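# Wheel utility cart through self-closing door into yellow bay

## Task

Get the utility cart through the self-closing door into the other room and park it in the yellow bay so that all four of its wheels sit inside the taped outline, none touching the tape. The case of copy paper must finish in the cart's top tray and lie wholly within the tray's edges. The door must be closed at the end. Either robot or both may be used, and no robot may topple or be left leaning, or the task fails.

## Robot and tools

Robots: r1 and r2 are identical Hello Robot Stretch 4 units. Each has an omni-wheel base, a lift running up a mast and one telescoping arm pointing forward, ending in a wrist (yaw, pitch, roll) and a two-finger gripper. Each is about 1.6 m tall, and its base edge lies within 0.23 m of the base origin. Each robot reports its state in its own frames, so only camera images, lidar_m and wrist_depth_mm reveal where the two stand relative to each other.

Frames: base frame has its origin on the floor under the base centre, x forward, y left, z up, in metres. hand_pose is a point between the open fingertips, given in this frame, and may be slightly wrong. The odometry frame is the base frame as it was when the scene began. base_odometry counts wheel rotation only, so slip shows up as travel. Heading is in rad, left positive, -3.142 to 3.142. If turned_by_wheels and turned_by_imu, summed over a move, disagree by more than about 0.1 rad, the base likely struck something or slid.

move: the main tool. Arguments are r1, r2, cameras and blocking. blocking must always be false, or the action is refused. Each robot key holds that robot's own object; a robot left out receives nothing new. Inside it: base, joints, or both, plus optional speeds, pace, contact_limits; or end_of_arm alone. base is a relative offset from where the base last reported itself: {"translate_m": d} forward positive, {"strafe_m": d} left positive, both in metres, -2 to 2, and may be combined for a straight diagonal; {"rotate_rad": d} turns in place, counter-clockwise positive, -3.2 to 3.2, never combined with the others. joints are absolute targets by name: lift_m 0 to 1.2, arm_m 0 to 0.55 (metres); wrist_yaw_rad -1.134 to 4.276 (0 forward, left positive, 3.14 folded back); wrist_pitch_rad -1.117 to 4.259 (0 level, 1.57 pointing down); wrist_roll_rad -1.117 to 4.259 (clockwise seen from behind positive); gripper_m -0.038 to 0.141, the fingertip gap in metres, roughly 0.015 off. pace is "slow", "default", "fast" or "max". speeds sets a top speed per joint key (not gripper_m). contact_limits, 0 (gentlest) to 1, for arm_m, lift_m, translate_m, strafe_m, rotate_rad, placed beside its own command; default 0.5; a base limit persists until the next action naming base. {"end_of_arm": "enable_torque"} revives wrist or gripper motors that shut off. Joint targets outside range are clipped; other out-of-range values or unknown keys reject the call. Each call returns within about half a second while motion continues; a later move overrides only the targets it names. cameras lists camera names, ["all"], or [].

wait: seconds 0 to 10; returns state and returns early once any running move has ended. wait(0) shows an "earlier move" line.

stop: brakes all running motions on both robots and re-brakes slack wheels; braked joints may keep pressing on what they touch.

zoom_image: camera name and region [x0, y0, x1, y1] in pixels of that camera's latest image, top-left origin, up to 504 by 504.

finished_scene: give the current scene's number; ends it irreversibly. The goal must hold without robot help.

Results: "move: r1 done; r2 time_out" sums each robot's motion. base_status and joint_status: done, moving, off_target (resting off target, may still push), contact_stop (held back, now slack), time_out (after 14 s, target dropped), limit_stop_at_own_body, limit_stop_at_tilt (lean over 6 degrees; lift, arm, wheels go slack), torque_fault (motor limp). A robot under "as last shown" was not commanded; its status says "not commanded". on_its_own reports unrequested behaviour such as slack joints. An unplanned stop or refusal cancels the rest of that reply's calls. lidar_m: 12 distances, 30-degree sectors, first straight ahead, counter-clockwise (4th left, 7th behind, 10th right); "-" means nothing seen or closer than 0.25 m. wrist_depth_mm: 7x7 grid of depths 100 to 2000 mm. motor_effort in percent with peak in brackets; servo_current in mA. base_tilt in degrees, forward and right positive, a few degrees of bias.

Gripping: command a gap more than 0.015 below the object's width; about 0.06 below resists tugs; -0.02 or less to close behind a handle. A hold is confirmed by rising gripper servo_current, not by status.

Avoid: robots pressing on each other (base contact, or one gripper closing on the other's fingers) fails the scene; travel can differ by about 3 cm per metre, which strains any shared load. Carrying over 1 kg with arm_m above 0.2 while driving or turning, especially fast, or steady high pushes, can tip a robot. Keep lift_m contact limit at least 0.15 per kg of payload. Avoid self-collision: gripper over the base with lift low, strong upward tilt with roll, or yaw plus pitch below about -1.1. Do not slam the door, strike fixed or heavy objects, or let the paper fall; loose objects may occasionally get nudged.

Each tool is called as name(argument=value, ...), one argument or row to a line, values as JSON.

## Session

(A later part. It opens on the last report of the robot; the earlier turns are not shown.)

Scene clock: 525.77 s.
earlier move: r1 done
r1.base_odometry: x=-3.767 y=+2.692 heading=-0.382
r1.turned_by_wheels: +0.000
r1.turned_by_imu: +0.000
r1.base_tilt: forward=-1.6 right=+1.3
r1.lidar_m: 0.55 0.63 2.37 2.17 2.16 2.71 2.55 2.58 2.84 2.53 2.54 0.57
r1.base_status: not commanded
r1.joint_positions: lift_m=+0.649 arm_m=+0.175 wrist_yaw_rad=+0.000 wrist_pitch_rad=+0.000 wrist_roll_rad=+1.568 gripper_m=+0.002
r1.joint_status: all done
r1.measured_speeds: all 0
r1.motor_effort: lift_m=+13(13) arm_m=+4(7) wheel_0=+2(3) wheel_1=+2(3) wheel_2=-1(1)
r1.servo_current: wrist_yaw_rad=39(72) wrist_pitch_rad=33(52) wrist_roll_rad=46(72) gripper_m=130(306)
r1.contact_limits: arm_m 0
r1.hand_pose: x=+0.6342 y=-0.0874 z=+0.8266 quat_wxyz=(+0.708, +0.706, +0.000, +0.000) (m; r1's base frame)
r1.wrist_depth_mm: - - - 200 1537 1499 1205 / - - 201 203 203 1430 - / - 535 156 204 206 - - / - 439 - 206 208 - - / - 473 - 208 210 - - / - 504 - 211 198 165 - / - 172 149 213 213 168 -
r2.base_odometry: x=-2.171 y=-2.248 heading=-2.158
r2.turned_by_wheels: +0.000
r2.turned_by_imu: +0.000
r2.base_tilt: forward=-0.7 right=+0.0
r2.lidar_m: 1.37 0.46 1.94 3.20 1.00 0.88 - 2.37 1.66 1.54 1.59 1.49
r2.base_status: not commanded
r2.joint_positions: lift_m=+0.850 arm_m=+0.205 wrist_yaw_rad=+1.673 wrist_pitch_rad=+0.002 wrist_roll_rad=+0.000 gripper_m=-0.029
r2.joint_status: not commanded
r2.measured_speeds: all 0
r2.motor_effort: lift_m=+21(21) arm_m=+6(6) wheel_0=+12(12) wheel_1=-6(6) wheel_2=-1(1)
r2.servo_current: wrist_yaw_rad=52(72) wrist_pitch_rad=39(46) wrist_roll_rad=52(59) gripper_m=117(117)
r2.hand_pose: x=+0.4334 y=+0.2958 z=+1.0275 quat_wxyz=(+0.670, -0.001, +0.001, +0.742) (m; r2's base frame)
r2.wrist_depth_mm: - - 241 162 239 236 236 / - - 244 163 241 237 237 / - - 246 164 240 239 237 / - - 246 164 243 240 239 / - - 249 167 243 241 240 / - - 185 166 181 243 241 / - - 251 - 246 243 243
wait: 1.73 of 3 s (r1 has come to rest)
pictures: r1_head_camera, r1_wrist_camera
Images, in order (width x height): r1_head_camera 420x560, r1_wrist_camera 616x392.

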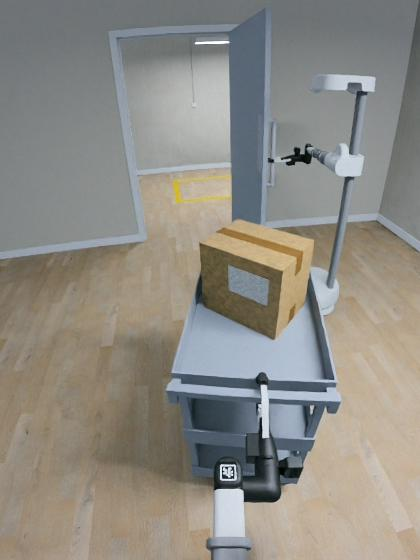

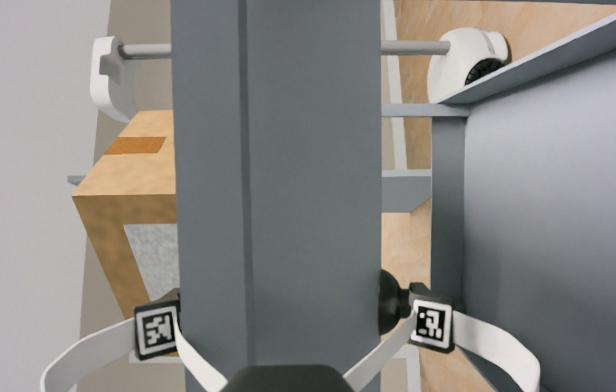

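move(
  blocking=false,
  r1={"base":{"translate_m":0.25,"strafe_m":-0.08},"pace":"slow"},
)

wait(
  seconds=4,
  cameras=["r1_head_camera","r1_wrist_camera","r1_head_left_camera"],
)

Scene clock: 533.30 s.
move: r1 moving
r1.base_odometry: x=-3.757 y=+2.683 heading=-0.382
r1.turned_by_wheels: +0.000
r1.turned_by_imu: +0.000
r1.base_tilt: forward=-1.6 right=+1.2
r1.lidar_m: 0.54 0.58 2.42 2.19 2.17 2.72 2.57 2.58 2.82 2.53 2.53 0.56
r1.base_status: translate_m moving; strafe_m moving
r1.joint_positions: lift_m=+0.649 arm_m=+0.175 wrist_yaw_rad=+0.000 wrist_pitch_rad=+0.000 wrist_roll_rad=+1.568 gripper_m=+0.001
r1.joint_status: not commanded
r1.measured_speeds: translate_m=+0.048 strafe_m=-0.015 rotate_rad=-0.001 lift_m=+0.000 arm_m=+0.000 wrist_yaw_rad=-0.006 wrist_pitch_rad=+0.000 wrist_roll_rad=+0.000
r1.motor_effort: lift_m=+12(13) arm_m=+4(4) wheel_0=+8(10) wheel_1=+5(6) wheel_2=-10(10)
r1.servo_current: wrist_yaw_rad=72(72) wrist_pitch_rad=46(46) wrist_roll_rad=39(59) gripper_m=111(117)
r1.contact_limits: arm_m 0
r1.hand_pose: x=+0.6342 y=-0.0875 z=+0.8266 quat_wxyz=(+0.708, +0.706, +0.000, +0.000) (m; r1's base frame)
r1.wrist_depth_mm: - - - 200 1430 1464 1182 / - - 201 202 778 1430 - / - 564 163 205 205 - - / - 436 162 205 207 - - / - 466 - 208 208 - - / - 500 - 210 196 166 - / - 172 145 211 172 166 -
r2: as last shown
r2.lidar_m: 1.39 0.47 1.93 3.20 1.01 0.86 - 2.39 1.63 1.54 1.61 1.48
r2.motor_effort: lift_m=+21(21) arm_m=+5(6) wheel_0=+12(12) wheel_1=-6(6) wheel_2=-1(1)
r2.servo_current: wrist_yaw_rad=52(65) wrist_pitch_rad=39(46) wrist_roll_rad=46(59) gripper_m=117(117)
r2.wrist_depth_mm: - - 243 162 239 236 236 / - - 245 163 241 237 236 / - - 246 164 241 239 236 / - - 246 164 242 240 239 / - - 249 167 244 242 239 / - - 185 166 181 243 241 / - - 251 - 246 244 244
pictures: none

Scene clock: 536.67 s.
earlier move: r1 done
r1.base_odometry: x=-3.565 y=+2.524 heading=-0.382
r1.turned_by_wheels: +0.001
r1.turned_by_imu: +0.001
r1.base_tilt: forward=-1.6 right=+1.2
r1.lidar_m: 0.54 0.55 2.56 2.29 2.31 2.84 2.78 2.79 2.65 2.42 2.42 0.58
r1.base_status: done
r1.joint_positions: lift_m=+0.649 arm_m=+0.175 wrist_yaw_rad=+0.001 wrist_pitch_rad=+0.000 wrist_roll_rad=+1.568 gripper_m=+0.001
r1.joint_status: not commanded
r1.measured_speeds: all 0
r1.motor_effort: lift_m=+12(13) arm_m=+4(4) wheel_0=+9(11) wheel_1=+4(8) wheel_2=-1(12)
r1.servo_current: wrist_yaw_rad=59(72) wrist_pitch_rad=39(52) wrist_roll_rad=52(65) gripper_m=111(117)
r1.contact_limits: arm_m 0
r1.hand_pose: x=+0.6343 y=-0.0871 z=+0.8266 quat_wxyz=(+0.708, +0.706, +0.001, +0.000) (m; r1's base frame)
r1.wrist_depth_mm: - 1205 216 217 242 1138 1138 / - - 216 216 - 1308 - / - - 214 216 218 - - / - 477 159 214 216 - - / - 452 - 213 214 - - / - 484 154 213 200 - - / - 172 153 212 171 166 -
r2.base_odometry: x=-2.171 y=-2.248 heading=-2.158
r2.turned_by_wheels: +0.000
r2.turned_by_imu: +0.000
r2.base_tilt: forward=-0.7 right=+0.0
r2.lidar_m: 1.40 0.47 1.91 3.19 0.68 0.62 - 2.37 1.66 1.54 1.61 1.49
r2.base_status: not commanded
r2.joint_positions: lift_m=+0.850 arm_m=+0.205 wrist_yaw_rad=+1.673 wrist_pitch_rad=+0.002 wrist_roll_rad=+0.000 gripper_m=-0.029
r2.joint_status: not commanded
r2.measured_speeds: all 0
r2.motor_effort: lift_m=+21(21) arm_m=+6(6) wheel_0=+12(12) wheel_1=-6(6) wheel_2=-1(1)
r2.servo_current: wrist_yaw_rad=59(72) wrist_pitch_rad=46(46) wrist_roll_rad=39(65) gripper_m=111(117)
r2.hand_pose: x=+0.4334 y=+0.2958 z=+1.0275 quat_wxyz=(+0.670, -0.001, +0.001, +0.742) (m; r2's base frame)
r2.wrist_depth_mm: - - 242 162 238 236 236 / - - 244 163 241 238 236 / - - 245 164 240 239 237 / - - 247 164 243 241 238 / - - 248 167 245 242 239 / - - 185 166 181 244 240 / - - 251 - 246 244 243
wait: 3.37 of 4 s (r1 has come to rest)
pictures: r1_head_camera, r1_head_left_camera, r1_wrist_camera
Images, in order (width x height): r1_head_camera 420x560, r1_head_left_camera 420x672, r1_wrist_camera 616x392.

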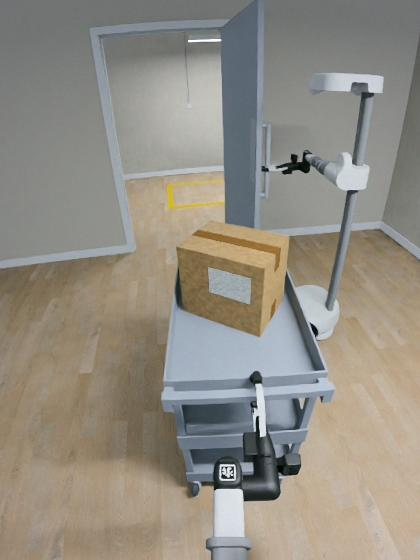

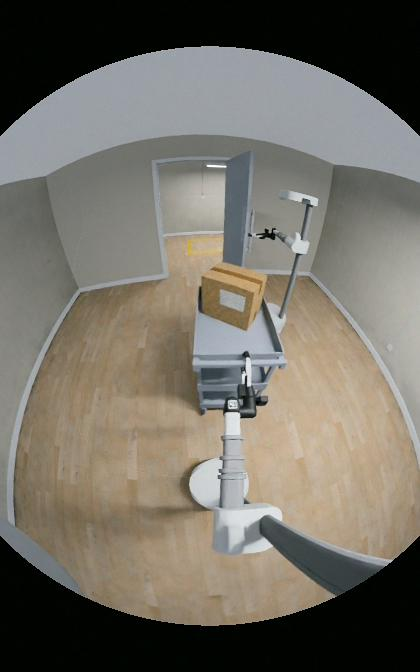

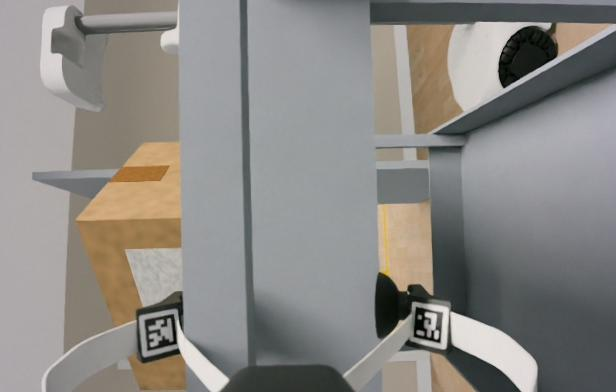

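move(
  blocking=false,
  cameras=["all"],
)

Scene clock: 571.97 s.
r1.base_odometry: x=-3.565 y=+2.524 heading=-0.382
r1.turned_by_wheels: +0.000
r1.turned_by_imu: +0.000
r1.base_tilt: forward=-1.6 right=+1.2
r1.lidar_m: 0.53 0.57 2.54 2.28 2.33 2.89 2.77 2.81 2.70 2.39 2.44 0.57
r1.base_status: done
r1.joint_positions: lift_m=+0.649 arm_m=+0.175 wrist_yaw_rad=+0.001 wrist_pitch_rad=+0.000 wrist_roll_rad=+1.568 gripper_m=+0.001
r1.joint_status: not commanded
r1.measured_speeds: all 0
r1.motor_effort: lift_m=+12(13) arm_m=+4(4) wheel_0=+8(11) wheel_1=+5(8) wheel_2=-1(12)
r1.servo_current: wrist_yaw_rad=46(72) wrist_pitch_rad=39(52) wrist_roll_rad=46(65) gripper_m=104(117)
r1.contact_limits: arm_m 0
r1.hand_pose: x=+0.6343 y=-0.0871 z=+0.8266 quat_wxyz=(+0.708, +0.706, +0.001, +0.000) (m; r1's base frame)
r1.wrist_depth_mm: - 1255 216 218 243 1160 1138 / - - 216 216 - 1336 - / - - 215 216 216 - - / - 473 158 215 215 - - / - 452 - 213 215 - - / - 488 153 213 199 - - / - 172 152 213 171 167 -
r2.base_odometry: x=-2.171 y=-2.248 heading=-2.158
r2.turned_by_wheels: +0.000
r2.turned_by_imu: +0.000
r2.base_tilt: forward=-0.7 right=+0.0
r2.lidar_m: 1.38 0.48 1.93 3.20 0.66 0.60 - 2.38 1.65 1.54 1.58 1.50
r2.base_status: not commanded
r2.joint_positions: lift_m=+0.850 arm_m=+0.205 wrist_yaw_rad=+1.673 wrist_pitch_rad=+0.002 wrist_roll_rad=+0.000 gripper_m=-0.029
r2.joint_status: not commanded
r2.measured_speeds: all 0
r2.motor_effort: lift_m=+21(21) arm_m=+5(6) wheel_0=+12(12) wheel_1=-6(6) wheel_2=-1(1)
r2.servo_current: wrist_yaw_rad=52(72) wrist_pitch_rad=39(46) wrist_roll_rad=59(65) gripper_m=111(117)
r2.hand_pose: x=+0.4334 y=+0.2958 z=+1.0275 quat_wxyz=(+0.670, -0.001, +0.001, +0.742) (m; r2's base frame)
r2.wrist_depth_mm: - - 242 162 239 237 235 / - - 243 163 240 237 236 / - - 247 165 241 239 237 / - - 247 165 242 239 239 / - - 248 167 244 242 240 / - - 185 166 181 243 241 / - - 252 - 247 242 243
pictures: r1_head_camera, r1_head_left_camera, r1_head_right_camera, r1_wrist_camera, r2_head_camera, r2_head_left_camera, r2_head_right_camera, r2_wrist_camera
Images, in order (width x height): r1_head_camera 420x560, r1_head_left_camera 420x672, r1_head_right_camera 420x672, r1_wrist_camera 616x392, r2_head_camera 420x560, r2_head_left_camera 420x672, r2_head_right_camera 420x672, r2_wrist_camera 616x392.

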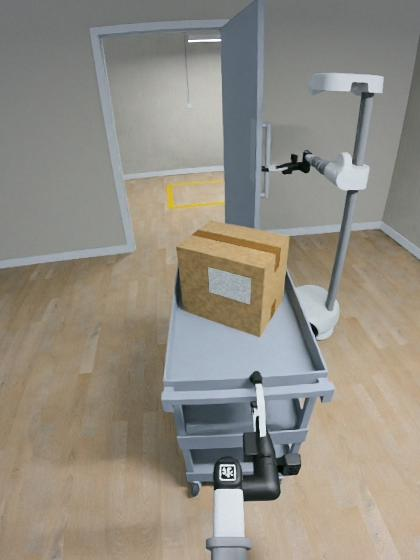

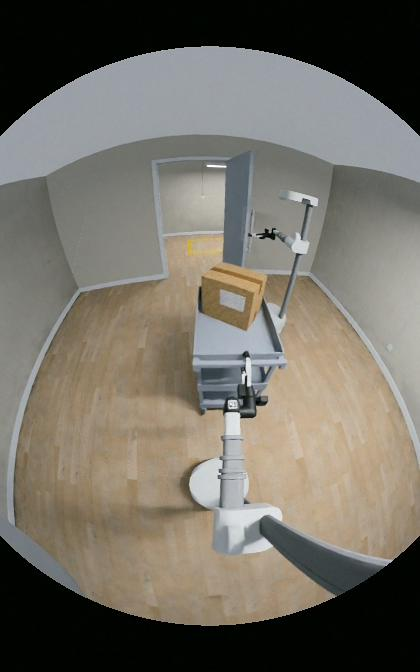

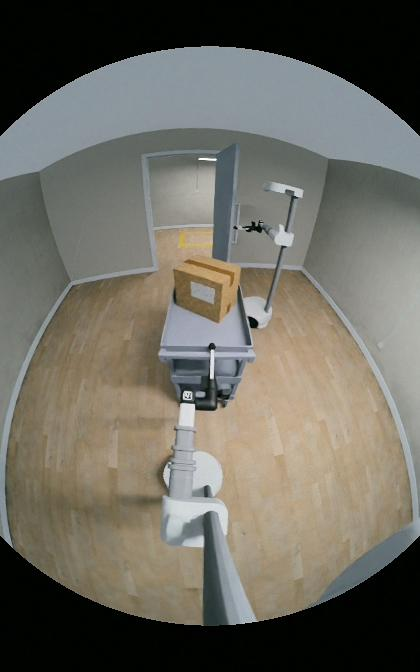

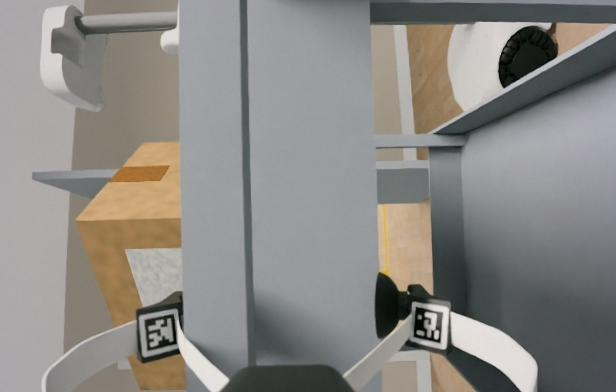

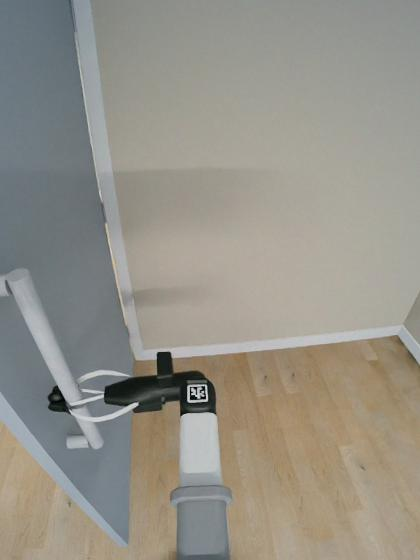

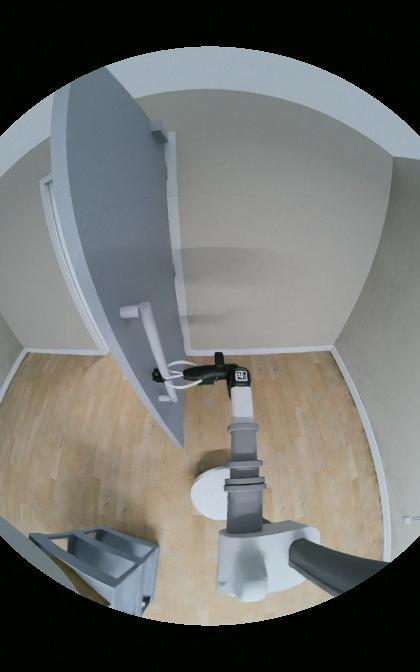

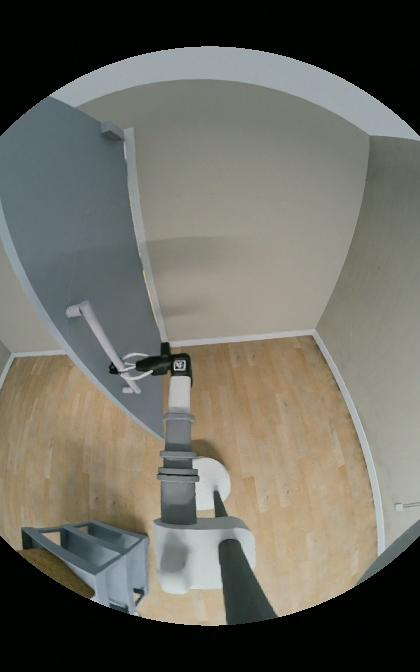

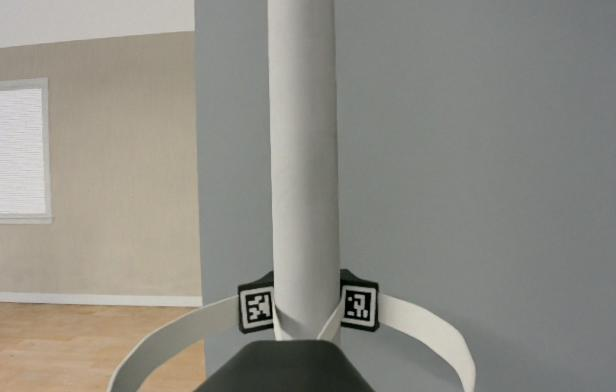

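move(
  blocking=false,
  r1={"base":{"translate_m":0.04,"strafe_m":-0.09},"pace":"slow"},
)

wait(
  seconds=3,
)

move(
  blocking=false,
  r1={"base":{"rotate_rad":0.1},"pace":"slow"},
)

wait(
  seconds=2,
  cameras=["r1_head_camera","r1_wrist_camera","r2_head_right_camera"],
)

Scene clock: 595.70 s.
move: r1 moving
r1.base_odometry: x=-3.564 y=+2.512 heading=-0.381
r1.turned_by_wheels: +0.001
r1.turned_by_imu: +0.000
r1.base_tilt: forward=-1.6 right=+1.3
r1.lidar_m: 0.54 0.55 2.56 2.32 2.30 2.86 2.77 2.80 2.68 2.41 2.42 0.58
r1.base_status: translate_m moving; strafe_m moving
r1.joint_positions: lift_m=+0.649 arm_m=+0.175 wrist_yaw_rad=+0.001 wrist_pitch_rad=+0.000 wrist_roll_rad=+1.568 gripper_m=+0.001
r1.joint_status: not commanded
r1.measured_speeds: translate_m=+0.020 strafe_m=-0.044 rotate_rad=+0.002 lift_m=+0.000 arm_m=+0.000 wrist_yaw_rad=+0.001 wrist_pitch_rad=+0.000 wrist_roll_rad=+0.000
r1.motor_effort: lift_m=+13(13) arm_m=+4(4) wheel_0=+11(13) wheel_1=-4(4) wheel_2=-2(4)
r1.servo_current: wrist_yaw_rad=52(59) wrist_pitch_rad=39(52) wrist_roll_rad=39(59) gripper_m=111(111)
r1.contact_limits: arm_m 0
r1.hand_pose: x=+0.6344 y=-0.0870 z=+0.8266 quat_wxyz=(+0.708, +0.706, +0.001, +0.000) (m; r1's base frame)
r1.wrist_depth_mm: - 1229 218 220 240 1160 1138 / - - 217 218 - 1308 - / - - 168 218 219 - - / - 477 161 215 216 - - / - 449 - 214 215 - - / - 480 154 213 198 - - / - 171 152 211 170 166 -
r2: as last shown
r2.base_tilt: forward=-0.6 right=+0.0
r2.lidar_m: 1.38 0.46 1.92 3.19 0.70 0.59 - 2.34 1.66 1.55 1.56 1.48
r2.motor_effort: lift_m=+21(21) arm_m=+6(6) wheel_0=+11(12) wheel_1=-6(6) wheel_2=-1(1)
r2.servo_current: wrist_yaw_rad=46(59) wrist_pitch_rad=46(46) wrist_roll_rad=33(52) gripper_m=111(117)
r2.wrist_depth_mm: - - 241 162 238 237 235 / - - 245 163 240 237 236 / - - 246 164 241 239 237 / - - 247 164 242 241 239 / - - 249 167 243 244 240 / - - 185 166 181 243 241 / - - 251 - 246 243 243
pictures: none

Scene clock: 597.47 s.
earlier move: r1 done
r1.base_odometry: x=-3.561 y=+2.426 heading=-0.381
r1.turned_by_wheels: -0.001
r1.turned_by_imu: -0.001
r1.base_tilt: forward=-1.6 right=+1.3
r1.lidar_m: 0.51 0.56 2.64 2.40 2.42 2.97 2.80 2.81 2.60 2.31 2.31 0.61
r1.base_status: done
r1.joint_positions: lift_m=+0.649 arm_m=+0.175 wrist_yaw_rad=+0.002 wrist_pitch_rad=-0.009 wrist_roll_rad=+1.569 gripper_m=+0.001
r1.joint_status: not commanded
r1.measured_speeds: all 0
r1.motor_effort: lift_m=+13(13) arm_m=+3(4) wheel_0=+5(14) wheel_1=-2(5) wheel_2=-1(5)
r1.servo_current: wrist_yaw_rad=52(72) wrist_pitch_rad=59(59) wrist_roll_rad=33(72) gripper_m=52(111)
r1.contact_limits: arm_m 0
r1.hand_pose: x=+0.6344 y=-0.0869 z=+0.8292 quat_wxyz=(+0.708, +0.706, -0.002, +0.004) (m; r1's base frame)
r1.wrist_depth_mm: - - 1205 - 274 274 272 / - - 1229 262 266 1255 1078 / - - - 256 256 - - / - - 668 248 249 - - / - 504 469 240 242 - - / - 492 187 202 232 - - / - 156 512 173 180 - -
r2.base_odometry: x=-2.171 y=-2.248 heading=-2.158
r2.turned_by_wheels: +0.000
r2.turned_by_imu: +0.000
r2.base_tilt: forward=-0.7 right=+0.1
r2.lidar_m: 1.39 0.43 1.94 3.19 0.57 0.59 - 2.40 1.69 1.52 1.58 1.47
r2.base_status: not commanded
r2.joint_positions: lift_m=+0.850 arm_m=+0.205 wrist_yaw_rad=+1.673 wrist_pitch_rad=+0.002 wrist_roll_rad=+0.000 gripper_m=-0.029
r2.joint_status: not commanded
r2.measured_speeds: all 0
r2.motor_effort: lift_m=+20(21) arm_m=+5(6) wheel_0=+12(12) wheel_1=-6(6) wheel_2=-1(1)
r2.servo_current: wrist_yaw_rad=52(65) wrist_pitch_rad=46(46) wrist_roll_rad=46(59) gripper_m=111(117)
r2.hand_pose: x=+0.4334 y=+0.2958 z=+1.0275 quat_wxyz=(+0.670, -0.001, +0.001, +0.742) (m; r2's base frame)
r2.wrist_depth_mm: - - 243 162 238 236 236 / - - 244 163 240 237 236 / - - 245 164 241 240 237 / - - 246 164 242 241 240 / - - 248 167 244 242 239 / - - 185 166 181 243 241 / - - 251 - 246 243 242
wait: 1.77 of 3 s (r1 has come to rest)
pictures: none

Scene clock: 597.97 s.
move: r1 moving
r1.base_odometry: x=-3.562 y=+2.426 heading=-0.291
r1.turned_by_wheels: +0.090
r1.turned_by_imu: +0.090
r1.base_tilt: forward=-1.6 right=+1.3
r1.lidar_m: 0.54 3.04 2.57 2.39 2.45 2.97 2.78 2.86 2.47 2.33 2.38 0.61
r1.base_status: rotate_rad moving
r1.joint_positions: lift_m=+0.649 arm_m=+0.175 wrist_yaw_rad=-0.008 wrist_pitch_rad=-0.009 wrist_roll_rad=+1.569 gripper_m=+0.001
r1.joint_status: not commanded
r1.measured_speeds: translate_m=+0.001 strafe_m=+0.001 rotate_rad=+0.160 lift_m=+0.000 arm_m=+0.000 wrist_yaw_rad=+0.000 wrist_pitch_rad=+0.000 wrist_roll_rad=+0.000
r1.motor_effort: lift_m=+13(13) arm_m=+4(4) wheel_0=-10(10) wheel_1=-5(7) wheel_2=-11(11)
r1.servo_current: wrist_yaw_rad=59(72) wrist_pitch_rad=46(65) wrist_roll_rad=52(59) gripper_m=52(59)
r1.contact_limits: arm_m 0
r1.hand_pose: x=+0.6336 y=-0.0896 z=+0.8292 quat_wxyz=(+0.708, +0.706, -0.006, +0.000) (m; r1's base frame)
r1.wrist_depth_mm: - 1229 1118 256 262 265 274 / - - - 252 253 1336 1118 / - - - 247 247 - - / - - 544 241 242 - - / - 480 469 236 236 - - / - - 183 202 183 - - / - 157 530 158 224 - -
r2: as last shown
r2.base_tilt: forward=-0.6 right=+0.0
r2.lidar_m: 1.37 0.43 1.91 3.20 0.57 0.54 - 2.40 1.64 1.54 1.58 1.46
r2.motor_effort: lift_m=+21(21) arm_m=+5(6) wheel_0=+11(12) wheel_1=-6(6) wheel_2=-1(1)
r2.servo_current: wrist_yaw_rad=59(59) wrist_pitch_rad=46(46) wrist_roll_rad=46(59) gripper_m=111(117)
r2.wrist_depth_mm: - - 243 162 238 237 235 / - - 243 163 239 238 236 / - - 246 165 241 239 237 / - - 246 165 243 240 238 / - - 248 167 244 241 240 / - - 184 166 181 242 242 / - - 251 - 247 243 243
pictures: none

Scene clock: 598.40 s.
earlier move: r1 done
r1.base_odometry: x=-3.561 y=+2.426 heading=-0.282
r1.turned_by_wheels: +0.010
r1.turned_by_imu: +0.010
r1.base_tilt: forward=-1.6 right=+1.2
r1.lidar_m: 0.55 0.58 2.53 2.39 2.44 2.98 2.80 2.85 2.50 2.32 2.38 0.59
r1.base_status: done
r1.joint_positions: lift_m=+0.649 arm_m=+0.175 wrist_yaw_rad=-0.003 wrist_pitch_rad=-0.009 wrist_roll_rad=+1.569 gripper_m=+0.001
r1.joint_status: not commanded
r1.measured_speeds: all 0
r1.motor_effort: lift_m=+12(13) arm_m=+4(4) wheel_0=-2(10) wheel_1=-4(7) wheel_2=+0(11)
r1.servo_current: wrist_yaw_rad=39(72) wrist_pitch_rad=52(65) wrist_roll_rad=52(59) gripper_m=65(65)
r1.contact_limits: arm_m 0
r1.hand_pose: x=+0.6340 y=-0.0882 z=+0.8292 quat_wxyz=(+0.708, +0.706, -0.004, +0.002) (m; r1's base frame)
r1.wrist_depth_mm: - - 1078 247 253 260 1078 / - - - 245 244 1661 - / - - - 240 241 - - / - 609 525 241 237 - - / - 488 480 236 236 - - / - - 185 202 183 - - / - 163 569 174 229 - -
r2.base_odometry: x=-2.171 y=-2.248 heading=-2.158
r2.turned_by_wheels: +0.000
r2.turned_by_imu: +0.000
r2.base_tilt: forward=-0.7 right=+0.0
r2.lidar_m: 1.37 0.48 1.96 3.20 0.58 0.57 - 2.40 1.65 1.54 1.58 1.47
r2.base_status: not commanded
r2.joint_positions: lift_m=+0.850 arm_m=+0.205 wrist_yaw_rad=+1.673 wrist_pitch_rad=+0.002 wrist_roll_rad=+0.000 gripper_m=-0.029
r2.joint_status: not commanded
r2.measured_speeds: all 0
r2.motor_effort: lift_m=+21(21) arm_m=+6(6) wheel_0=+11(12) wheel_1=-6(6) wheel_2=-1(1)
r2.servo_current: wrist_yaw_rad=52(59) wrist_pitch_rad=39(46) wrist_roll_rad=33(59) gripper_m=111(117)
r2.hand_pose: x=+0.4334 y=+0.2958 z=+1.0275 quat_wxyz=(+0.670, -0.001, +0.001, +0.742) (m; r2's base frame)
r2.wrist_depth_mm: - - 243 162 239 236 235 / - - 244 163 240 238 236 / - - 245 164 242 239 237 / - - 247 165 243 240 239 / - - 248 167 244 241 240 / - - 185 166 181 244 241 / - - 250 - 246 244 244
wait: 0.43 of 2 s (r1 has come to rest)
pictures: r1_head_camera, r1_wrist_camera, r2_head_right_camera
Images, in order (width x height): r1_head_camera 420x560, r1_wrist_camera 616x392, r2_head_right_camera 420x672.

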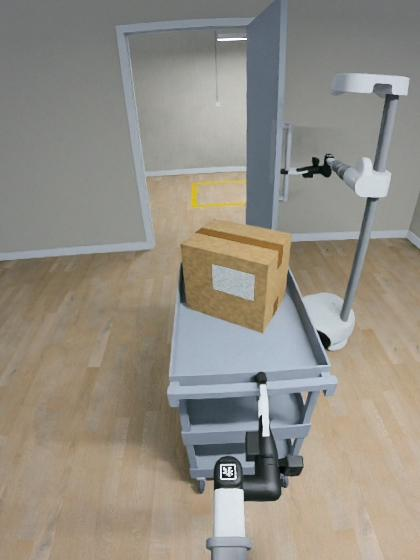

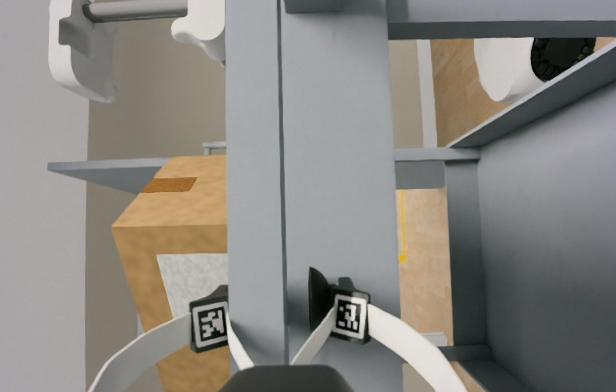

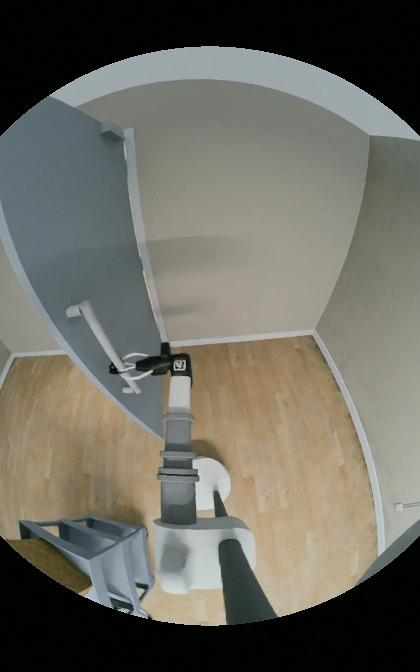

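move(
  blocking=false,
  r1={"joints":{"gripper_m":0.135}},
)

wait(
  seconds=3,
  cameras=["r1_wrist_camera"],
)

Scene clock: 608.30 s.
move: r1 moving
r1.base_odometry: x=-3.561 y=+2.426 heading=-0.282
r1.turned_by_wheels: +0.000
r1.turned_by_imu: +0.000
r1.base_tilt: forward=-1.6 right=+1.2
r1.lidar_m: 0.56 0.64 2.55 2.38 2.45 2.98 2.81 2.88 2.49 2.33 2.37 0.62
r1.base_status: not commanded
r1.joint_positions: lift_m=+0.649 arm_m=+0.175 wrist_yaw_rad=-0.003 wrist_pitch_rad=-0.009 wrist_roll_rad=+1.569 gripper_m=+0.019
r1.joint_status: gripper_m moving
r1.measured_speeds: all 0
r1.motor_effort: lift_m=+13(13) arm_m=+4(4) wheel_0=-2(2) wheel_1=-3(4) wheel_2=+0(0)
r1.servo_current: wrist_yaw_rad=59(59) wrist_pitch_rad=59(59) wrist_roll_rad=39(59) gripper_m=52(65)
r1.contact_limits: arm_m 0
r1.hand_pose: x=+0.6340 y=-0.0882 z=+0.8292 quat_wxyz=(+0.708, +0.706, -0.004, +0.002) (m; r1's base frame)
r1.wrist_depth_mm: - - 1078 252 258 260 277 / - - - 248 248 1863 - / - - - 246 246 1983 - / - 609 508 243 242 - - / - 488 477 239 239 - - / - - 189 236 185 - - / - 580 559 160 232 - -
r2: as last shown
r2.base_tilt: forward=-0.6 right=+0.0
r2.lidar_m: 1.38 0.45 1.95 3.18 0.58 0.58 - 2.37 1.66 1.52 1.56 1.49
r2.motor_effort: lift_m=+21(21) arm_m=+6(6) wheel_0=+12(12) wheel_1=-6(6) wheel_2=-1(1)
r2.servo_current: wrist_yaw_rad=52(59) wrist_pitch_rad=46(46) wrist_roll_rad=33(52) gripper_m=111(117)
r2.wrist_depth_mm: - - 242 162 238 237 235 / - - 244 163 240 238 236 / - - 246 164 241 239 237 / - - 247 165 243 241 238 / - - 248 167 245 242 240 / - - 185 166 181 244 241 / - - 251 - 247 244 242
pictures: none

Scene clock: 610.03 s.
earlier move: r1 done
r1.base_odometry: x=-3.561 y=+2.426 heading=-0.282
r1.turned_by_wheels: +0.000
r1.turned_by_imu: +0.000
r1.base_tilt: forward=-1.6 right=+1.3
r1.lidar_m: 0.54 0.62 2.56 2.40 2.45 2.95 2.79 2.88 2.47 2.31 2.38 0.60
r1.base_status: not commanded
r1.joint_positions: lift_m=+0.649 arm_m=+0.175 wrist_yaw_rad=-0.003 wrist_pitch_rad=+0.000 wrist_roll_rad=+1.569 gripper_m=+0.135
r1.joint_status: all done
r1.measured_speeds: all 0
r1.motor_effort: lift_m=+13(13) arm_m=+4(4) wheel_0=-2(2) wheel_1=-3(4) wheel_2=+0(0)
r1.servo_current: wrist_yaw_rad=39(65) wrist_pitch_rad=52(65) wrist_roll_rad=59(65) gripper_m=39(98)
r1.contact_limits: arm_m 0
r1.hand_pose: x=+0.6340 y=-0.0882 z=+0.8268 quat_wxyz=(+0.708, +0.706, -0.001, -0.001) (m; r1's base frame)
r1.wrist_depth_mm: - - 1098 260 270 271 274 / - - - 258 - 1281 - / - - 1618 255 - 1808 - / - 554 492 251 - - - / - 477 466 247 - - - / - 210 184 245 209 194 - / - 564 549 142 - 683 -
r2.base_odometry: x=-2.171 y=-2.248 heading=-2.158
r2.turned_by_wheels: +0.000
r2.turned_by_imu: +0.000
r2.base_tilt: forward=-0.6 right=+0.1
r2.lidar_m: 1.37 0.47 1.94 3.19 0.56 0.58 - 2.39 1.67 1.56 1.61 1.48
r2.base_status: not commanded
r2.joint_positions: lift_m=+0.850 arm_m=+0.205 wrist_yaw_rad=+1.673 wrist_pitch_rad=+0.002 wrist_roll_rad=+0.000 gripper_m=-0.029
r2.joint_status: not commanded
r2.measured_speeds: all 0
r2.motor_effort: lift_m=+21(21) arm_m=+6(6) wheel_0=+12(12) wheel_1=-6(6) wheel_2=-1(1)
r2.servo_current: wrist_yaw_rad=52(65) wrist_pitch_rad=39(46) wrist_roll_rad=52(59) gripper_m=104(117)
r2.hand_pose: x=+0.4334 y=+0.2958 z=+1.0275 quat_wxyz=(+0.670, -0.001, +0.001, +0.742) (m; r2's base frame)
r2.wrist_depth_mm: - - 243 162 239 236 236 / - - 245 163 240 237 237 / - - 245 164 241 239 237 / - - 247 165 243 240 239 / - - 249 167 245 242 239 / - - 185 167 181 243 242 / - - 251 - 246 243 243
wait: 1.73 of 3 s (r1 has come to rest)
pictures: r1_wrist_camera
Images, in order (width x height): r1_wrist_camera 616x392.

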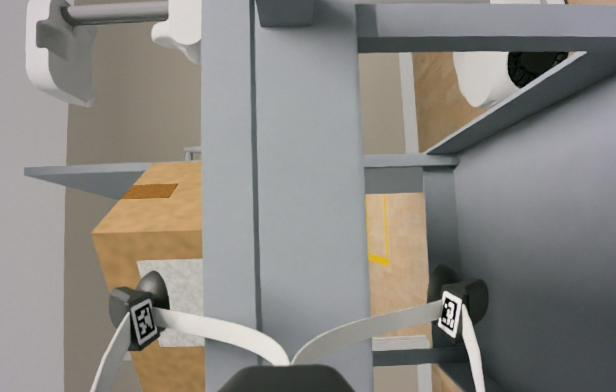

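move(
  blocking=false,
  r1={"base":{"translate_m":0.05},"pace":"slow"},
)

wait(
  seconds=3,
)

move(
  blocking=false,
  r1={"joints":{"gripper_m":-0.01}},
)

wait(
  seconds=4,
  cameras=["r1_wrist_camera","r1_head_camera"],
)

Scene clock: 616.37 s.
move: r1 moving
r1.base_odometry: x=-3.550 y=+2.423 heading=-0.282
r1.turned_by_wheels: +0.000
r1.turned_by_imu: +0.000
r1.base_tilt: forward=-1.6 right=+1.3
r1.lidar_m: 0.56 0.58 2.54 2.39 2.46 2.99 2.83 2.88 2.47 2.32 2.39 0.59
r1.base_status: translate_m moving
r1.joint_positions: lift_m=+0.649 arm_m=+0.175 wrist_yaw_rad=-0.003 wrist_pitch_rad=+0.000 wrist_roll_rad=+1.569 gripper_m=+0.135
r1.joint_status: not commanded
r1.measured_speeds: translate_m=+0.048 strafe_m=+0.000 rotate_rad=+0.002 lift_m=+0.000 arm_m=+0.000 wrist_yaw_rad=+0.000 wrist_pitch_rad=+0.000 wrist_roll_rad=+0.000
r1.motor_effort: lift_m=+13(13) arm_m=+4(4) wheel_0=+5(5) wheel_1=+6(6) wheel_2=-7(7)
r1.servo_current: wrist_yaw_rad=46(52) wrist_pitch_rad=39(46) wrist_roll_rad=39(52) gripper_m=46(46)
r1.contact_limits: arm_m 0
r1.hand_pose: x=+0.6340 y=-0.0882 z=+0.8268 quat_wxyz=(+0.708, +0.706, -0.001, -0.001) (m; r1's base frame)
r1.wrist_depth_mm: - - 1060 250 259 259 260 / - - - 248 - 1281 - / - - - 243 - - - / - 539 480 241 - - - / - 466 459 238 - - - / - 207 191 235 209 197 - / - 544 530 143 - - -
r2: as last shown
r2.base_tilt: forward=-0.7 right=+0.0
r2.lidar_m: 1.35 0.45 1.94 3.20 0.57 0.56 - 2.38 1.62 1.54 1.62 1.46
r2.servo_current: wrist_yaw_rad=52(65) wrist_pitch_rad=46(46) wrist_roll_rad=46(52) gripper_m=111(117)
r2.wrist_depth_mm: - - 243 162 238 236 235 / - - 244 163 240 237 236 / - - 246 164 242 239 236 / - - 247 164 241 240 239 / - - 248 166 244 242 240 / - - 185 166 181 243 241 / - - 251 - 247 244 243
pictures: none

Scene clock: 617.57 s.
earlier move: r1 done
r1.base_odometry: x=-3.514 y=+2.412 heading=-0.282
r1.turned_by_wheels: +0.000
r1.turned_by_imu: +0.000
r1.base_tilt: forward=-1.6 right=+1.3
r1.lidar_m: 0.54 3.00 2.55 2.39 2.46 3.01 2.86 2.93 2.49 2.31 2.36 0.58
r1.base_status: done
r1.joint_positions: lift_m=+0.649 arm_m=+0.175 wrist_yaw_rad=-0.003 wrist_pitch_rad=+0.000 wrist_roll_rad=+1.569 gripper_m=+0.135
r1.joint_status: not commanded
r1.measured_speeds: all 0
r1.motor_effort: lift_m=+13(13) arm_m=+4(4) wheel_0=+4(7) wheel_1=+3(6) wheel_2=-4(8)
r1.servo_current: wrist_yaw_rad=52(72) wrist_pitch_rad=39(46) wrist_roll_rad=59(72) gripper_m=46(46)
r1.contact_limits: arm_m 0
r1.hand_pose: x=+0.6340 y=-0.0882 z=+0.8268 quat_wxyz=(+0.708, +0.706, -0.001, -0.001) (m; r1's base frame)
r1.wrist_depth_mm: - - 1025 258 266 267 271 / - - - 255 - 1308 - / - - 1708 251 - 1808 - / - 559 492 247 - - - / - 473 462 243 - - - / - 210 184 239 209 195 - / - 549 535 148 - 691 -
r2.base_odometry: x=-2.171 y=-2.248 heading=-2.158
r2.turned_by_wheels: +0.000
r2.turned_by_imu: +0.000
r2.base_tilt: forward=-0.7 right=+0.0
r2.lidar_m: 1.37 0.46 1.92 3.20 0.54 0.59 - 2.40 1.64 1.55 1.57 1.49
r2.base_status: not commanded
r2.joint_positions: lift_m=+0.850 arm_m=+0.205 wrist_yaw_rad=+1.673 wrist_pitch_rad=+0.002 wrist_roll_rad=+0.000 gripper_m=-0.029
r2.joint_status: not commanded
r2.measured_speeds: all 0
r2.motor_effort: lift_m=+21(21) arm_m=+6(6) wheel_0=+11(12) wheel_1=-6(6) wheel_2=-1(1)
r2.servo_current: wrist_yaw_rad=52(65) wrist_pitch_rad=39(46) wrist_roll_rad=39(52) gripper_m=111(117)
r2.hand_pose: x=+0.4334 y=+0.2958 z=+1.0275 quat_wxyz=(+0.670, -0.001, +0.001, +0.742) (m; r2's base frame)
r2.wrist_depth_mm: - - 243 162 239 236 236 / - - 244 163 240 237 235 / - - 245 164 241 239 238 / - - 247 164 243 241 239 / - - 250 167 244 242 239 / - - 185 166 181 244 242 / - - 252 - 247 243 243
wait: 1.20 of 3 s (r1 has come to rest)
pictures: none

Scene clock: 618.07 s.
move: r1 moving
r1.base_odometry: x=-3.514 y=+2.412 heading=-0.282
r1.turned_by_wheels: +0.000
r1.turned_by_imu: +0.000
r1.base_tilt: forward=-1.6 right=+1.3
r1.lidar_m: 0.56 3.00 2.56 2.41 2.46 3.01 2.84 2.92 2.48 2.32 2.38 0.60
r1.base_status: not commanded
r1.joint_positions: lift_m=+0.649 arm_m=+0.175 wrist_yaw_rad=-0.003 wrist_pitch_rad=+0.000 wrist_roll_rad=+1.569 gripper_m=+0.123
r1.joint_status: gripper_m moving
r1.measured_speeds: all 0
r1.motor_effort: lift_m=+13(13) arm_m=+4(4) wheel_0=+4(4) wheel_1=+3(3) wheel_2=-4(4)
r1.servo_current: wrist_yaw_rad=52(52) wrist_pitch_rad=33(46) wrist_roll_rad=46(59) gripper_m=85(85)
r1.contact_limits: arm_m 0
r1.hand_pose: x=+0.6340 y=-0.0882 z=+0.8268 quat_wxyz=(+0.708, +0.706, -0.001, -0.001) (m; r1's base frame)
r1.wrist_depth_mm: - - 1025 257 266 268 272 / - - - 253 - 1308 - / - - 1618 251 - 1863 - / - 559 492 247 - - - / - 469 466 242 - - - / - 213 186 239 198 186 - / - 544 544 145 - - -
r2: as last shown
r2.lidar_m: 1.35 0.47 1.94 3.18 0.55 0.60 - 2.38 1.67 1.54 1.58 1.46
r2.motor_effort: lift_m=+21(21) arm_m=+5(6) wheel_0=+11(12) wheel_1=-6(6) wheel_2=-1(1)
r2.servo_current: wrist_yaw_rad=59(65) wrist_pitch_rad=39(46) wrist_roll_rad=52(52) gripper_m=104(117)
r2.wrist_depth_mm: - - 243 162 238 237 236 / - - 244 163 240 238 236 / - - 246 164 241 240 238 / - - 247 165 242 240 238 / - - 248 167 243 243 240 / - - 185 166 181 243 242 / - - 251 - 246 244 243
pictures: none

Scene clock: 619.87 s.
earlier move: r1 done
r1.base_odometry: x=-3.513 y=+2.412 heading=-0.282
r1.turned_by_wheels: +0.000
r1.turned_by_imu: +0.000
r1.base_tilt: forward=-1.6 right=+1.3
r1.lidar_m: 0.52 0.56 2.55 2.40 2.47 2.99 2.86 2.89 2.49 2.33 2.36 0.60
r1.base_status: not commanded
r1.joint_positions: lift_m=+0.649 arm_m=+0.175 wrist_yaw_rad=-0.003 wrist_pitch_rad=-0.001 wrist_roll_rad=+1.569 gripper_m=-0.008
r1.joint_status: all done
r1.measured_speeds: all 0
r1.motor_effort: lift_m=+13(13) arm_m=-3(4) wheel_0=+0(5) wheel_1=+0(3) wheel_2=+0(4)
r1.servo_current: wrist_yaw_rad=33(65) wrist_pitch_rad=46(46) wrist_roll_rad=65(65) gripper_m=98(267)
r1.contact_limits: arm_m 0
r1.hand_pose: x=+0.6341 y=-0.0882 z=+0.8271 quat_wxyz=(+0.708, +0.706, -0.001, -0.001) (m; r1's base frame)
r1.wrist_depth_mm: - - 1025 250 257 257 262 / - - - 246 - 1618 1078 / - - - 242 243 1863 - / - 591 544 239 238 - - / - 469 469 234 237 - - / - 512 181 231 180 - - / - 166 182 229 228 139 -
r2.base_odometry: x=-2.171 y=-2.248 heading=-2.158
r2.turned_by_wheels: +0.000
r2.turned_by_imu: +0.000
r2.base_tilt: forward=-0.7 right=+0.0
r2.lidar_m: 1.37 0.45 1.94 3.20 0.54 0.60 - 2.38 1.66 1.54 1.59 1.49
r2.base_status: not commanded
r2.joint_positions: lift_m=+0.850 arm_m=+0.205 wrist_yaw_rad=+1.673 wrist_pitch_rad=+0.002 wrist_roll_rad=+0.000 gripper_m=-0.029
r2.joint_status: not commanded
r2.measured_speeds: all 0
r2.motor_effort: lift_m=+21(21) arm_m=+6(6) wheel_0=+11(12) wheel_1=-6(6) wheel_2=-1(1)
r2.servo_current: wrist_yaw_rad=65(72) wrist_pitch_rad=39(46) wrist_roll_rad=52(59) gripper_m=111(117)
r2.hand_pose: x=+0.4334 y=+0.2958 z=+1.0275 quat_wxyz=(+0.670, -0.001, +0.001, +0.742) (m; r2's base frame)
r2.wrist_depth_mm: - - 243 162 238 236 235 / - - 244 163 239 237 236 / - - 245 164 242 238 236 / - - 247 165 242 239 240 / - - 248 167 244 242 241 / - - 185 166 181 243 241 / - - 252 - 246 243 243
wait: 1.80 of 4 s (r1 has come to rest)
pictures: r1_head_camera, r1_wrist_camera
Images, in order (width x height): r1_head_camera 420x560, r1_wrist_camera 616x392.

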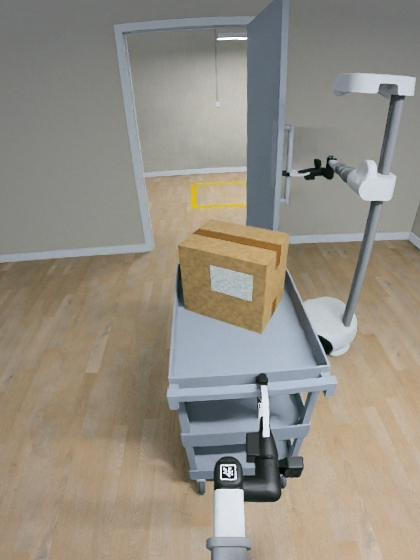

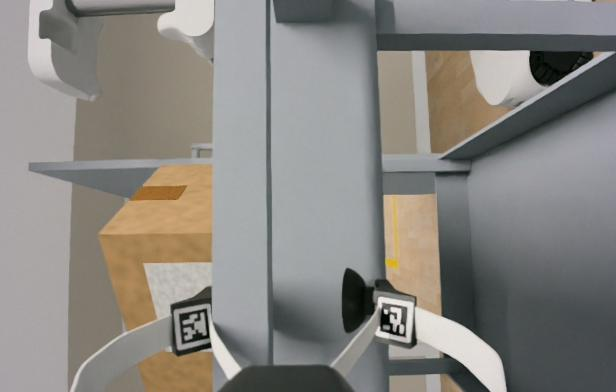

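move(
  blocking=false,
  r1={"base":{"translate_m":0.04,"strafe_m":-0.12},"pace":"slow"},
)

wait(
  seconds=4,
  cameras=["r1_wrist_camera"],
)

move(
  blocking=false,
  r1={"base":{"rotate_rad":0.14},"pace":"slow"},
)

wait(
  seconds=2,
  cameras=["r1_head_camera","r1_wrist_camera","r2_head_right_camera"],
)

Scene clock: 643.50 s.
move: r1 moving
r1.base_odometry: x=-3.513 y=+2.400 heading=-0.282
r1.turned_by_wheels: +0.000
r1.turned_by_imu: +0.000
r1.base_tilt: forward=-1.6 right=+1.3
r1.lidar_m: 0.55 0.58 2.58 2.42 2.45 3.01 2.86 2.94 2.45 2.31 2.37 0.62
r1.base_status: translate_m moving; strafe_m moving
r1.joint_positions: lift_m=+0.649 arm_m=+0.175 wrist_yaw_rad=-0.003 wrist_pitch_rad=-0.008 wrist_roll_rad=+1.569 gripper_m=-0.009
r1.joint_status: not commanded
r1.measured_speeds: translate_m=+0.016 strafe_m=-0.047 rotate_rad=+0.002 lift_m=+0.000 arm_m=+0.000 wrist_yaw_rad=+0.000 wrist_pitch_rad=+0.000 wrist_roll_rad=+0.000
r1.motor_effort: lift_m=+12(13) arm_m=+5(5) wheel_0=+9(9) wheel_1=-4(6) wheel_2=-3(7)
r1.servo_current: wrist_yaw_rad=52(59) wrist_pitch_rad=52(59) wrist_roll_rad=52(65) gripper_m=65(104)
r1.contact_limits: arm_m 0
r1.hand_pose: x=+0.6339 y=-0.0882 z=+0.8291 quat_wxyz=(+0.708, +0.706, -0.004, +0.002) (m; r1's base frame)
r1.wrist_depth_mm: - - 1060 245 250 250 265 / - - - 242 242 1808 1060 / - - - 240 239 1863 - / - - 512 236 236 - - / - 484 473 234 235 - - / - - 185 206 182 - - / - 158 564 229 227 - -
r2: as last shown
r2.lidar_m: 1.38 0.46 1.95 3.18 0.51 0.59 - 2.36 1.66 1.54 1.61 1.47
r2.motor_effort: lift_m=+21(21) arm_m=+5(6) wheel_0=+11(12) wheel_1=-6(6) wheel_2=-1(1)
r2.servo_current: wrist_yaw_rad=52(65) wrist_pitch_rad=46(46) wrist_roll_rad=46(59) gripper_m=111(111)
r2.wrist_depth_mm: - - 243 162 240 236 235 / - - 244 163 240 238 236 / - - 245 165 241 238 237 / - - 246 164 242 240 237 / - - 248 167 243 241 241 / - - 185 166 181 243 242 / - - 250 - 246 243 243
pictures: none

Scene clock: 645.53 s.
earlier move: r1 done
r1.base_odometry: x=-3.508 y=+2.286 heading=-0.281
r1.turned_by_wheels: +0.000
r1.turned_by_imu: +0.000
r1.base_tilt: forward=-1.6 right=+1.2
r1.lidar_m: 0.53 0.52 2.66 2.51 2.57 3.03 2.90 2.96 2.36 2.21 2.24 0.64
r1.base_status: done
r1.joint_positions: lift_m=+0.649 arm_m=+0.175 wrist_yaw_rad=+0.003 wrist_pitch_rad=-0.010 wrist_roll_rad=+1.569 gripper_m=-0.009
r1.joint_status: not commanded
r1.measured_speeds: all 0
r1.motor_effort: lift_m=+13(13) arm_m=+3(5) wheel_0=+6(13) wheel_1=-1(7) wheel_2=+1(7)
r1.servo_current: wrist_yaw_rad=59(72) wrist_pitch_rad=59(65) wrist_roll_rad=52(65) gripper_m=59(104)
r1.contact_limits: arm_m 0
r1.hand_pose: x=+0.6345 y=-0.0866 z=+0.8296 quat_wxyz=(+0.708, +0.706, -0.002, +0.005) (m; r1's base frame)
r1.wrist_depth_mm: 1042 - 960 - 277 277 274 / - - - 263 274 1182 1025 / - - - 255 257 1863 - / - - 654 248 247 - - / - 559 488 239 239 - - / - 492 183 185 231 - - / - 156 508 172 154 - -
r2.base_odometry: x=-2.171 y=-2.248 heading=-2.158
r2.turned_by_wheels: +0.000
r2.turned_by_imu: +0.000
r2.base_tilt: forward=-0.7 right=+0.0
r2.lidar_m: 1.39 0.47 1.91 3.18 0.48 0.57 1.54 2.35 1.63 1.54 1.58 1.49
r2.base_status: not commanded
r2.joint_positions: lift_m=+0.850 arm_m=+0.205 wrist_yaw_rad=+1.673 wrist_pitch_rad=+0.002 wrist_roll_rad=+0.000 gripper_m=-0.029
r2.joint_status: not commanded
r2.measured_speeds: all 0
r2.motor_effort: lift_m=+21(21) arm_m=+6(6) wheel_0=+11(12) wheel_1=-5(6) wheel_2=-1(1)
r2.servo_current: wrist_yaw_rad=52(72) wrist_pitch_rad=39(46) wrist_roll_rad=33(59) gripper_m=111(117)
r2.hand_pose: x=+0.4334 y=+0.2958 z=+1.0275 quat_wxyz=(+0.670, -0.001, +0.001, +0.742) (m; r2's base frame)
r2.wrist_depth_mm: - - 243 162 238 237 235 / - - 244 163 239 237 236 / - - 246 165 241 238 238 / - - 247 164 242 239 238 / - - 249 167 244 242 239 / - - 185 166 181 244 242 / - - 251 - 245 243 243
wait: 2.03 of 4 s (r1 has come to rest)
pictures: r1_wrist_camera
Images, in order (width x height): r1_wrist_camera 616x392.

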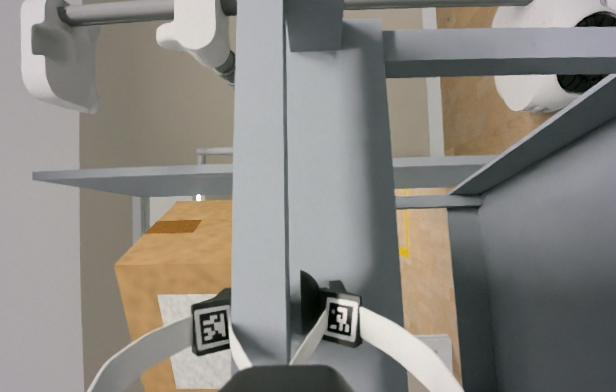

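Scene clock: 646.03 s.
move: r1 moving
r1.base_odometry: x=-3.508 y=+2.286 heading=-0.174
r1.turned_by_wheels: +0.108
r1.turned_by_imu: +0.108
r1.base_tilt: forward=-1.6 right=+1.3
r1.lidar_m: 0.52 3.08 2.60 2.51 2.64 2.94 2.87 3.03 2.25 2.20 2.32 0.62
r1.base_status: rotate_rad moving
r1.joint_positions: lift_m=+0.649 arm_m=+0.175 wrist_yaw_rad=-0.008 wrist_pitch_rad=-0.010 wrist_roll_rad=+1.569 gripper_m=-0.009
r1.joint_status: not commanded
r1.measured_speeds: translate_m=+0.000 strafe_m=+0.002 rotate_rad=+0.270 lift_m=+0.000 arm_m=+0.000 wrist_yaw_rad=+0.000 wrist_pitch_rad=+0.000 wrist_roll_rad=+0.000
r1.motor_effort: lift_m=+13(13) arm_m=+4(4) wheel_0=-10(10) wheel_1=-4(7) wheel_2=-11(11)
r1.servo_current: wrist_yaw_rad=72(72) wrist_pitch_rad=65(65) wrist_roll_rad=59(65) gripper_m=52(65)
r1.contact_limits: arm_m 0
r1.hand_pose: x=+0.6336 y=-0.0896 z=+0.8296 quat_wxyz=(+0.708, +0.706, -0.006, +0.001) (m; r1's base frame)
r1.wrist_depth_mm: - - 1042 258 263 265 263 / - - - 253 254 1863 1042 / - - - 247 247 1921 - / - - 559 241 241 - - / - 477 466 236 236 - - / - - 181 195 181 - - / - 158 525 224 165 - -
r2: as last shown
r2.base_tilt: forward=-0.7 right=+0.1
r2.lidar_m: 1.39 0.46 1.93 3.19 0.50 0.56 1.50 2.34 1.65 1.54 1.58 1.48
r2.motor_effort: lift_m=+21(21) arm_m=+5(6) wheel_0=+12(12) wheel_1=-6(6) wheel_2=-1(1)
r2.servo_current: wrist_yaw_rad=52(65) wrist_pitch_rad=39(46) wrist_roll_rad=52(52) gripper_m=111(111)
r2.wrist_depth_mm: - - 243 162 238 236 236 / - - 245 163 240 237 236 / - - 245 164 240 239 236 / - - 247 164 243 240 238 / - - 249 167 244 242 240 / - - 185 166 181 243 242 / - - 251 - 246 244 241
pictures: none

Scene clock: 646.57 s.
earlier move: r1 done
r1.base_odometry: x=-3.508 y=+2.286 heading=-0.142
r1.turned_by_wheels: +0.032
r1.turned_by_imu: +0.032
r1.base_tilt: forward=-1.6 right=+1.3
r1.lidar_m: 0.56 0.60 2.57 2.50 2.68 2.92 2.89 2.96 2.26 2.22 2.35 0.59
r1.base_status: done
r1.joint_positions: lift_m=+0.649 arm_m=+0.175 wrist_yaw_rad=-0.003 wrist_pitch_rad=-0.010 wrist_roll_rad=+1.569 gripper_m=-0.009
r1.joint_status: not commanded
r1.measured_speeds: all 0
r1.motor_effort: lift_m=+13(13) arm_m=+4(4) wheel_0=-4(10) wheel_1=-2(7) wheel_2=-3(11)
r1.servo_current: wrist_yaw_rad=39(72) wrist_pitch_rad=59(65) wrist_roll_rad=59(65) gripper_m=52(65)
r1.contact_limits: arm_m 0
r1.hand_pose: x=+0.6340 y=-0.0882 z=+0.8296 quat_wxyz=(+0.708, +0.706, -0.005, +0.003) (m; r1's base frame)
r1.wrist_depth_mm: - - - 234 234 255 1008 / - - - 235 233 1808 1255 / - - 615 234 234 - - / - 549 496 234 232 - - / - 504 484 233 232 - - / - - 185 186 231 - - / - 157 597 173 164 - -
r2.base_odometry: x=-2.171 y=-2.248 heading=-2.158
r2.turned_by_wheels: +0.000
r2.turned_by_imu: +0.000
r2.base_tilt: forward=-0.6 right=+0.0
r2.lidar_m: 1.38 0.45 1.93 3.21 0.50 0.58 1.56 2.40 1.65 1.55 1.59 1.47
r2.base_status: not commanded
r2.joint_positions: lift_m=+0.850 arm_m=+0.205 wrist_yaw_rad=+1.673 wrist_pitch_rad=+0.002 wrist_roll_rad=+0.000 gripper_m=-0.029
r2.joint_status: not commanded
r2.measured_speeds: all 0
r2.motor_effort: lift_m=+21(21) arm_m=+6(6) wheel_0=+11(12) wheel_1=-6(6) wheel_2=-1(1)
r2.servo_current: wrist_yaw_rad=59(65) wrist_pitch_rad=39(46) wrist_roll_rad=52(65) gripper_m=111(117)
r2.hand_pose: x=+0.4334 y=+0.2958 z=+1.0275 quat_wxyz=(+0.670, -0.001, +0.001, +0.742) (m; r2's base frame)
r2.wrist_depth_mm: - - 243 162 238 236 234 / - - 244 163 240 237 236 / - - 245 164 241 239 236 / - - 247 164 242 241 238 / - - 248 167 243 241 239 / - - 184 166 181 243 242 / - - 251 - 246 243 242
wait: 0.53 of 2 s (r1 has come to rest)
pictures: r1_head_camera, r1_wrist_camera, r2_head_right_camera
Images, in order (width x height): r1_head_camera 420x560, r1_wrist_camera 616x392, r2_head_right_camera 420x672.

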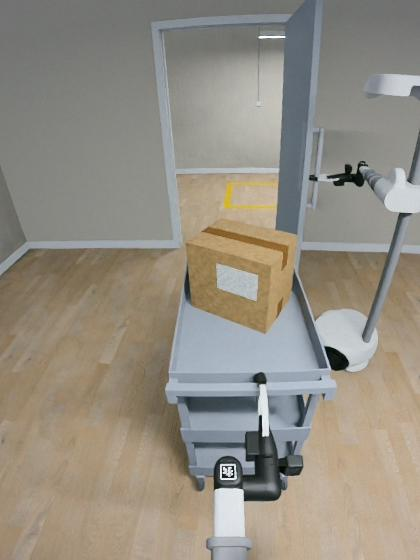

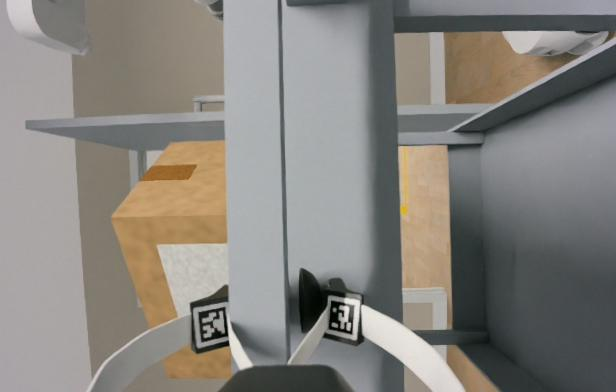

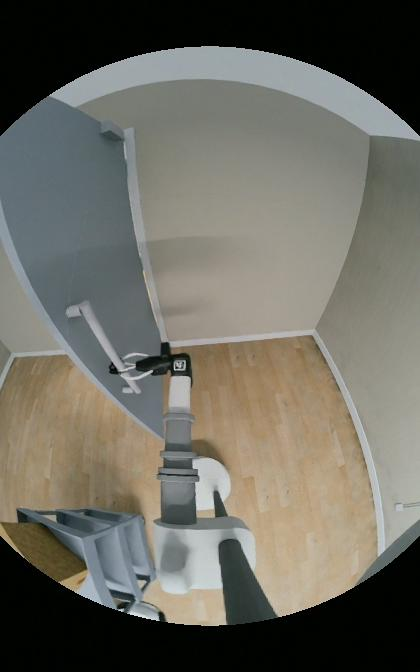

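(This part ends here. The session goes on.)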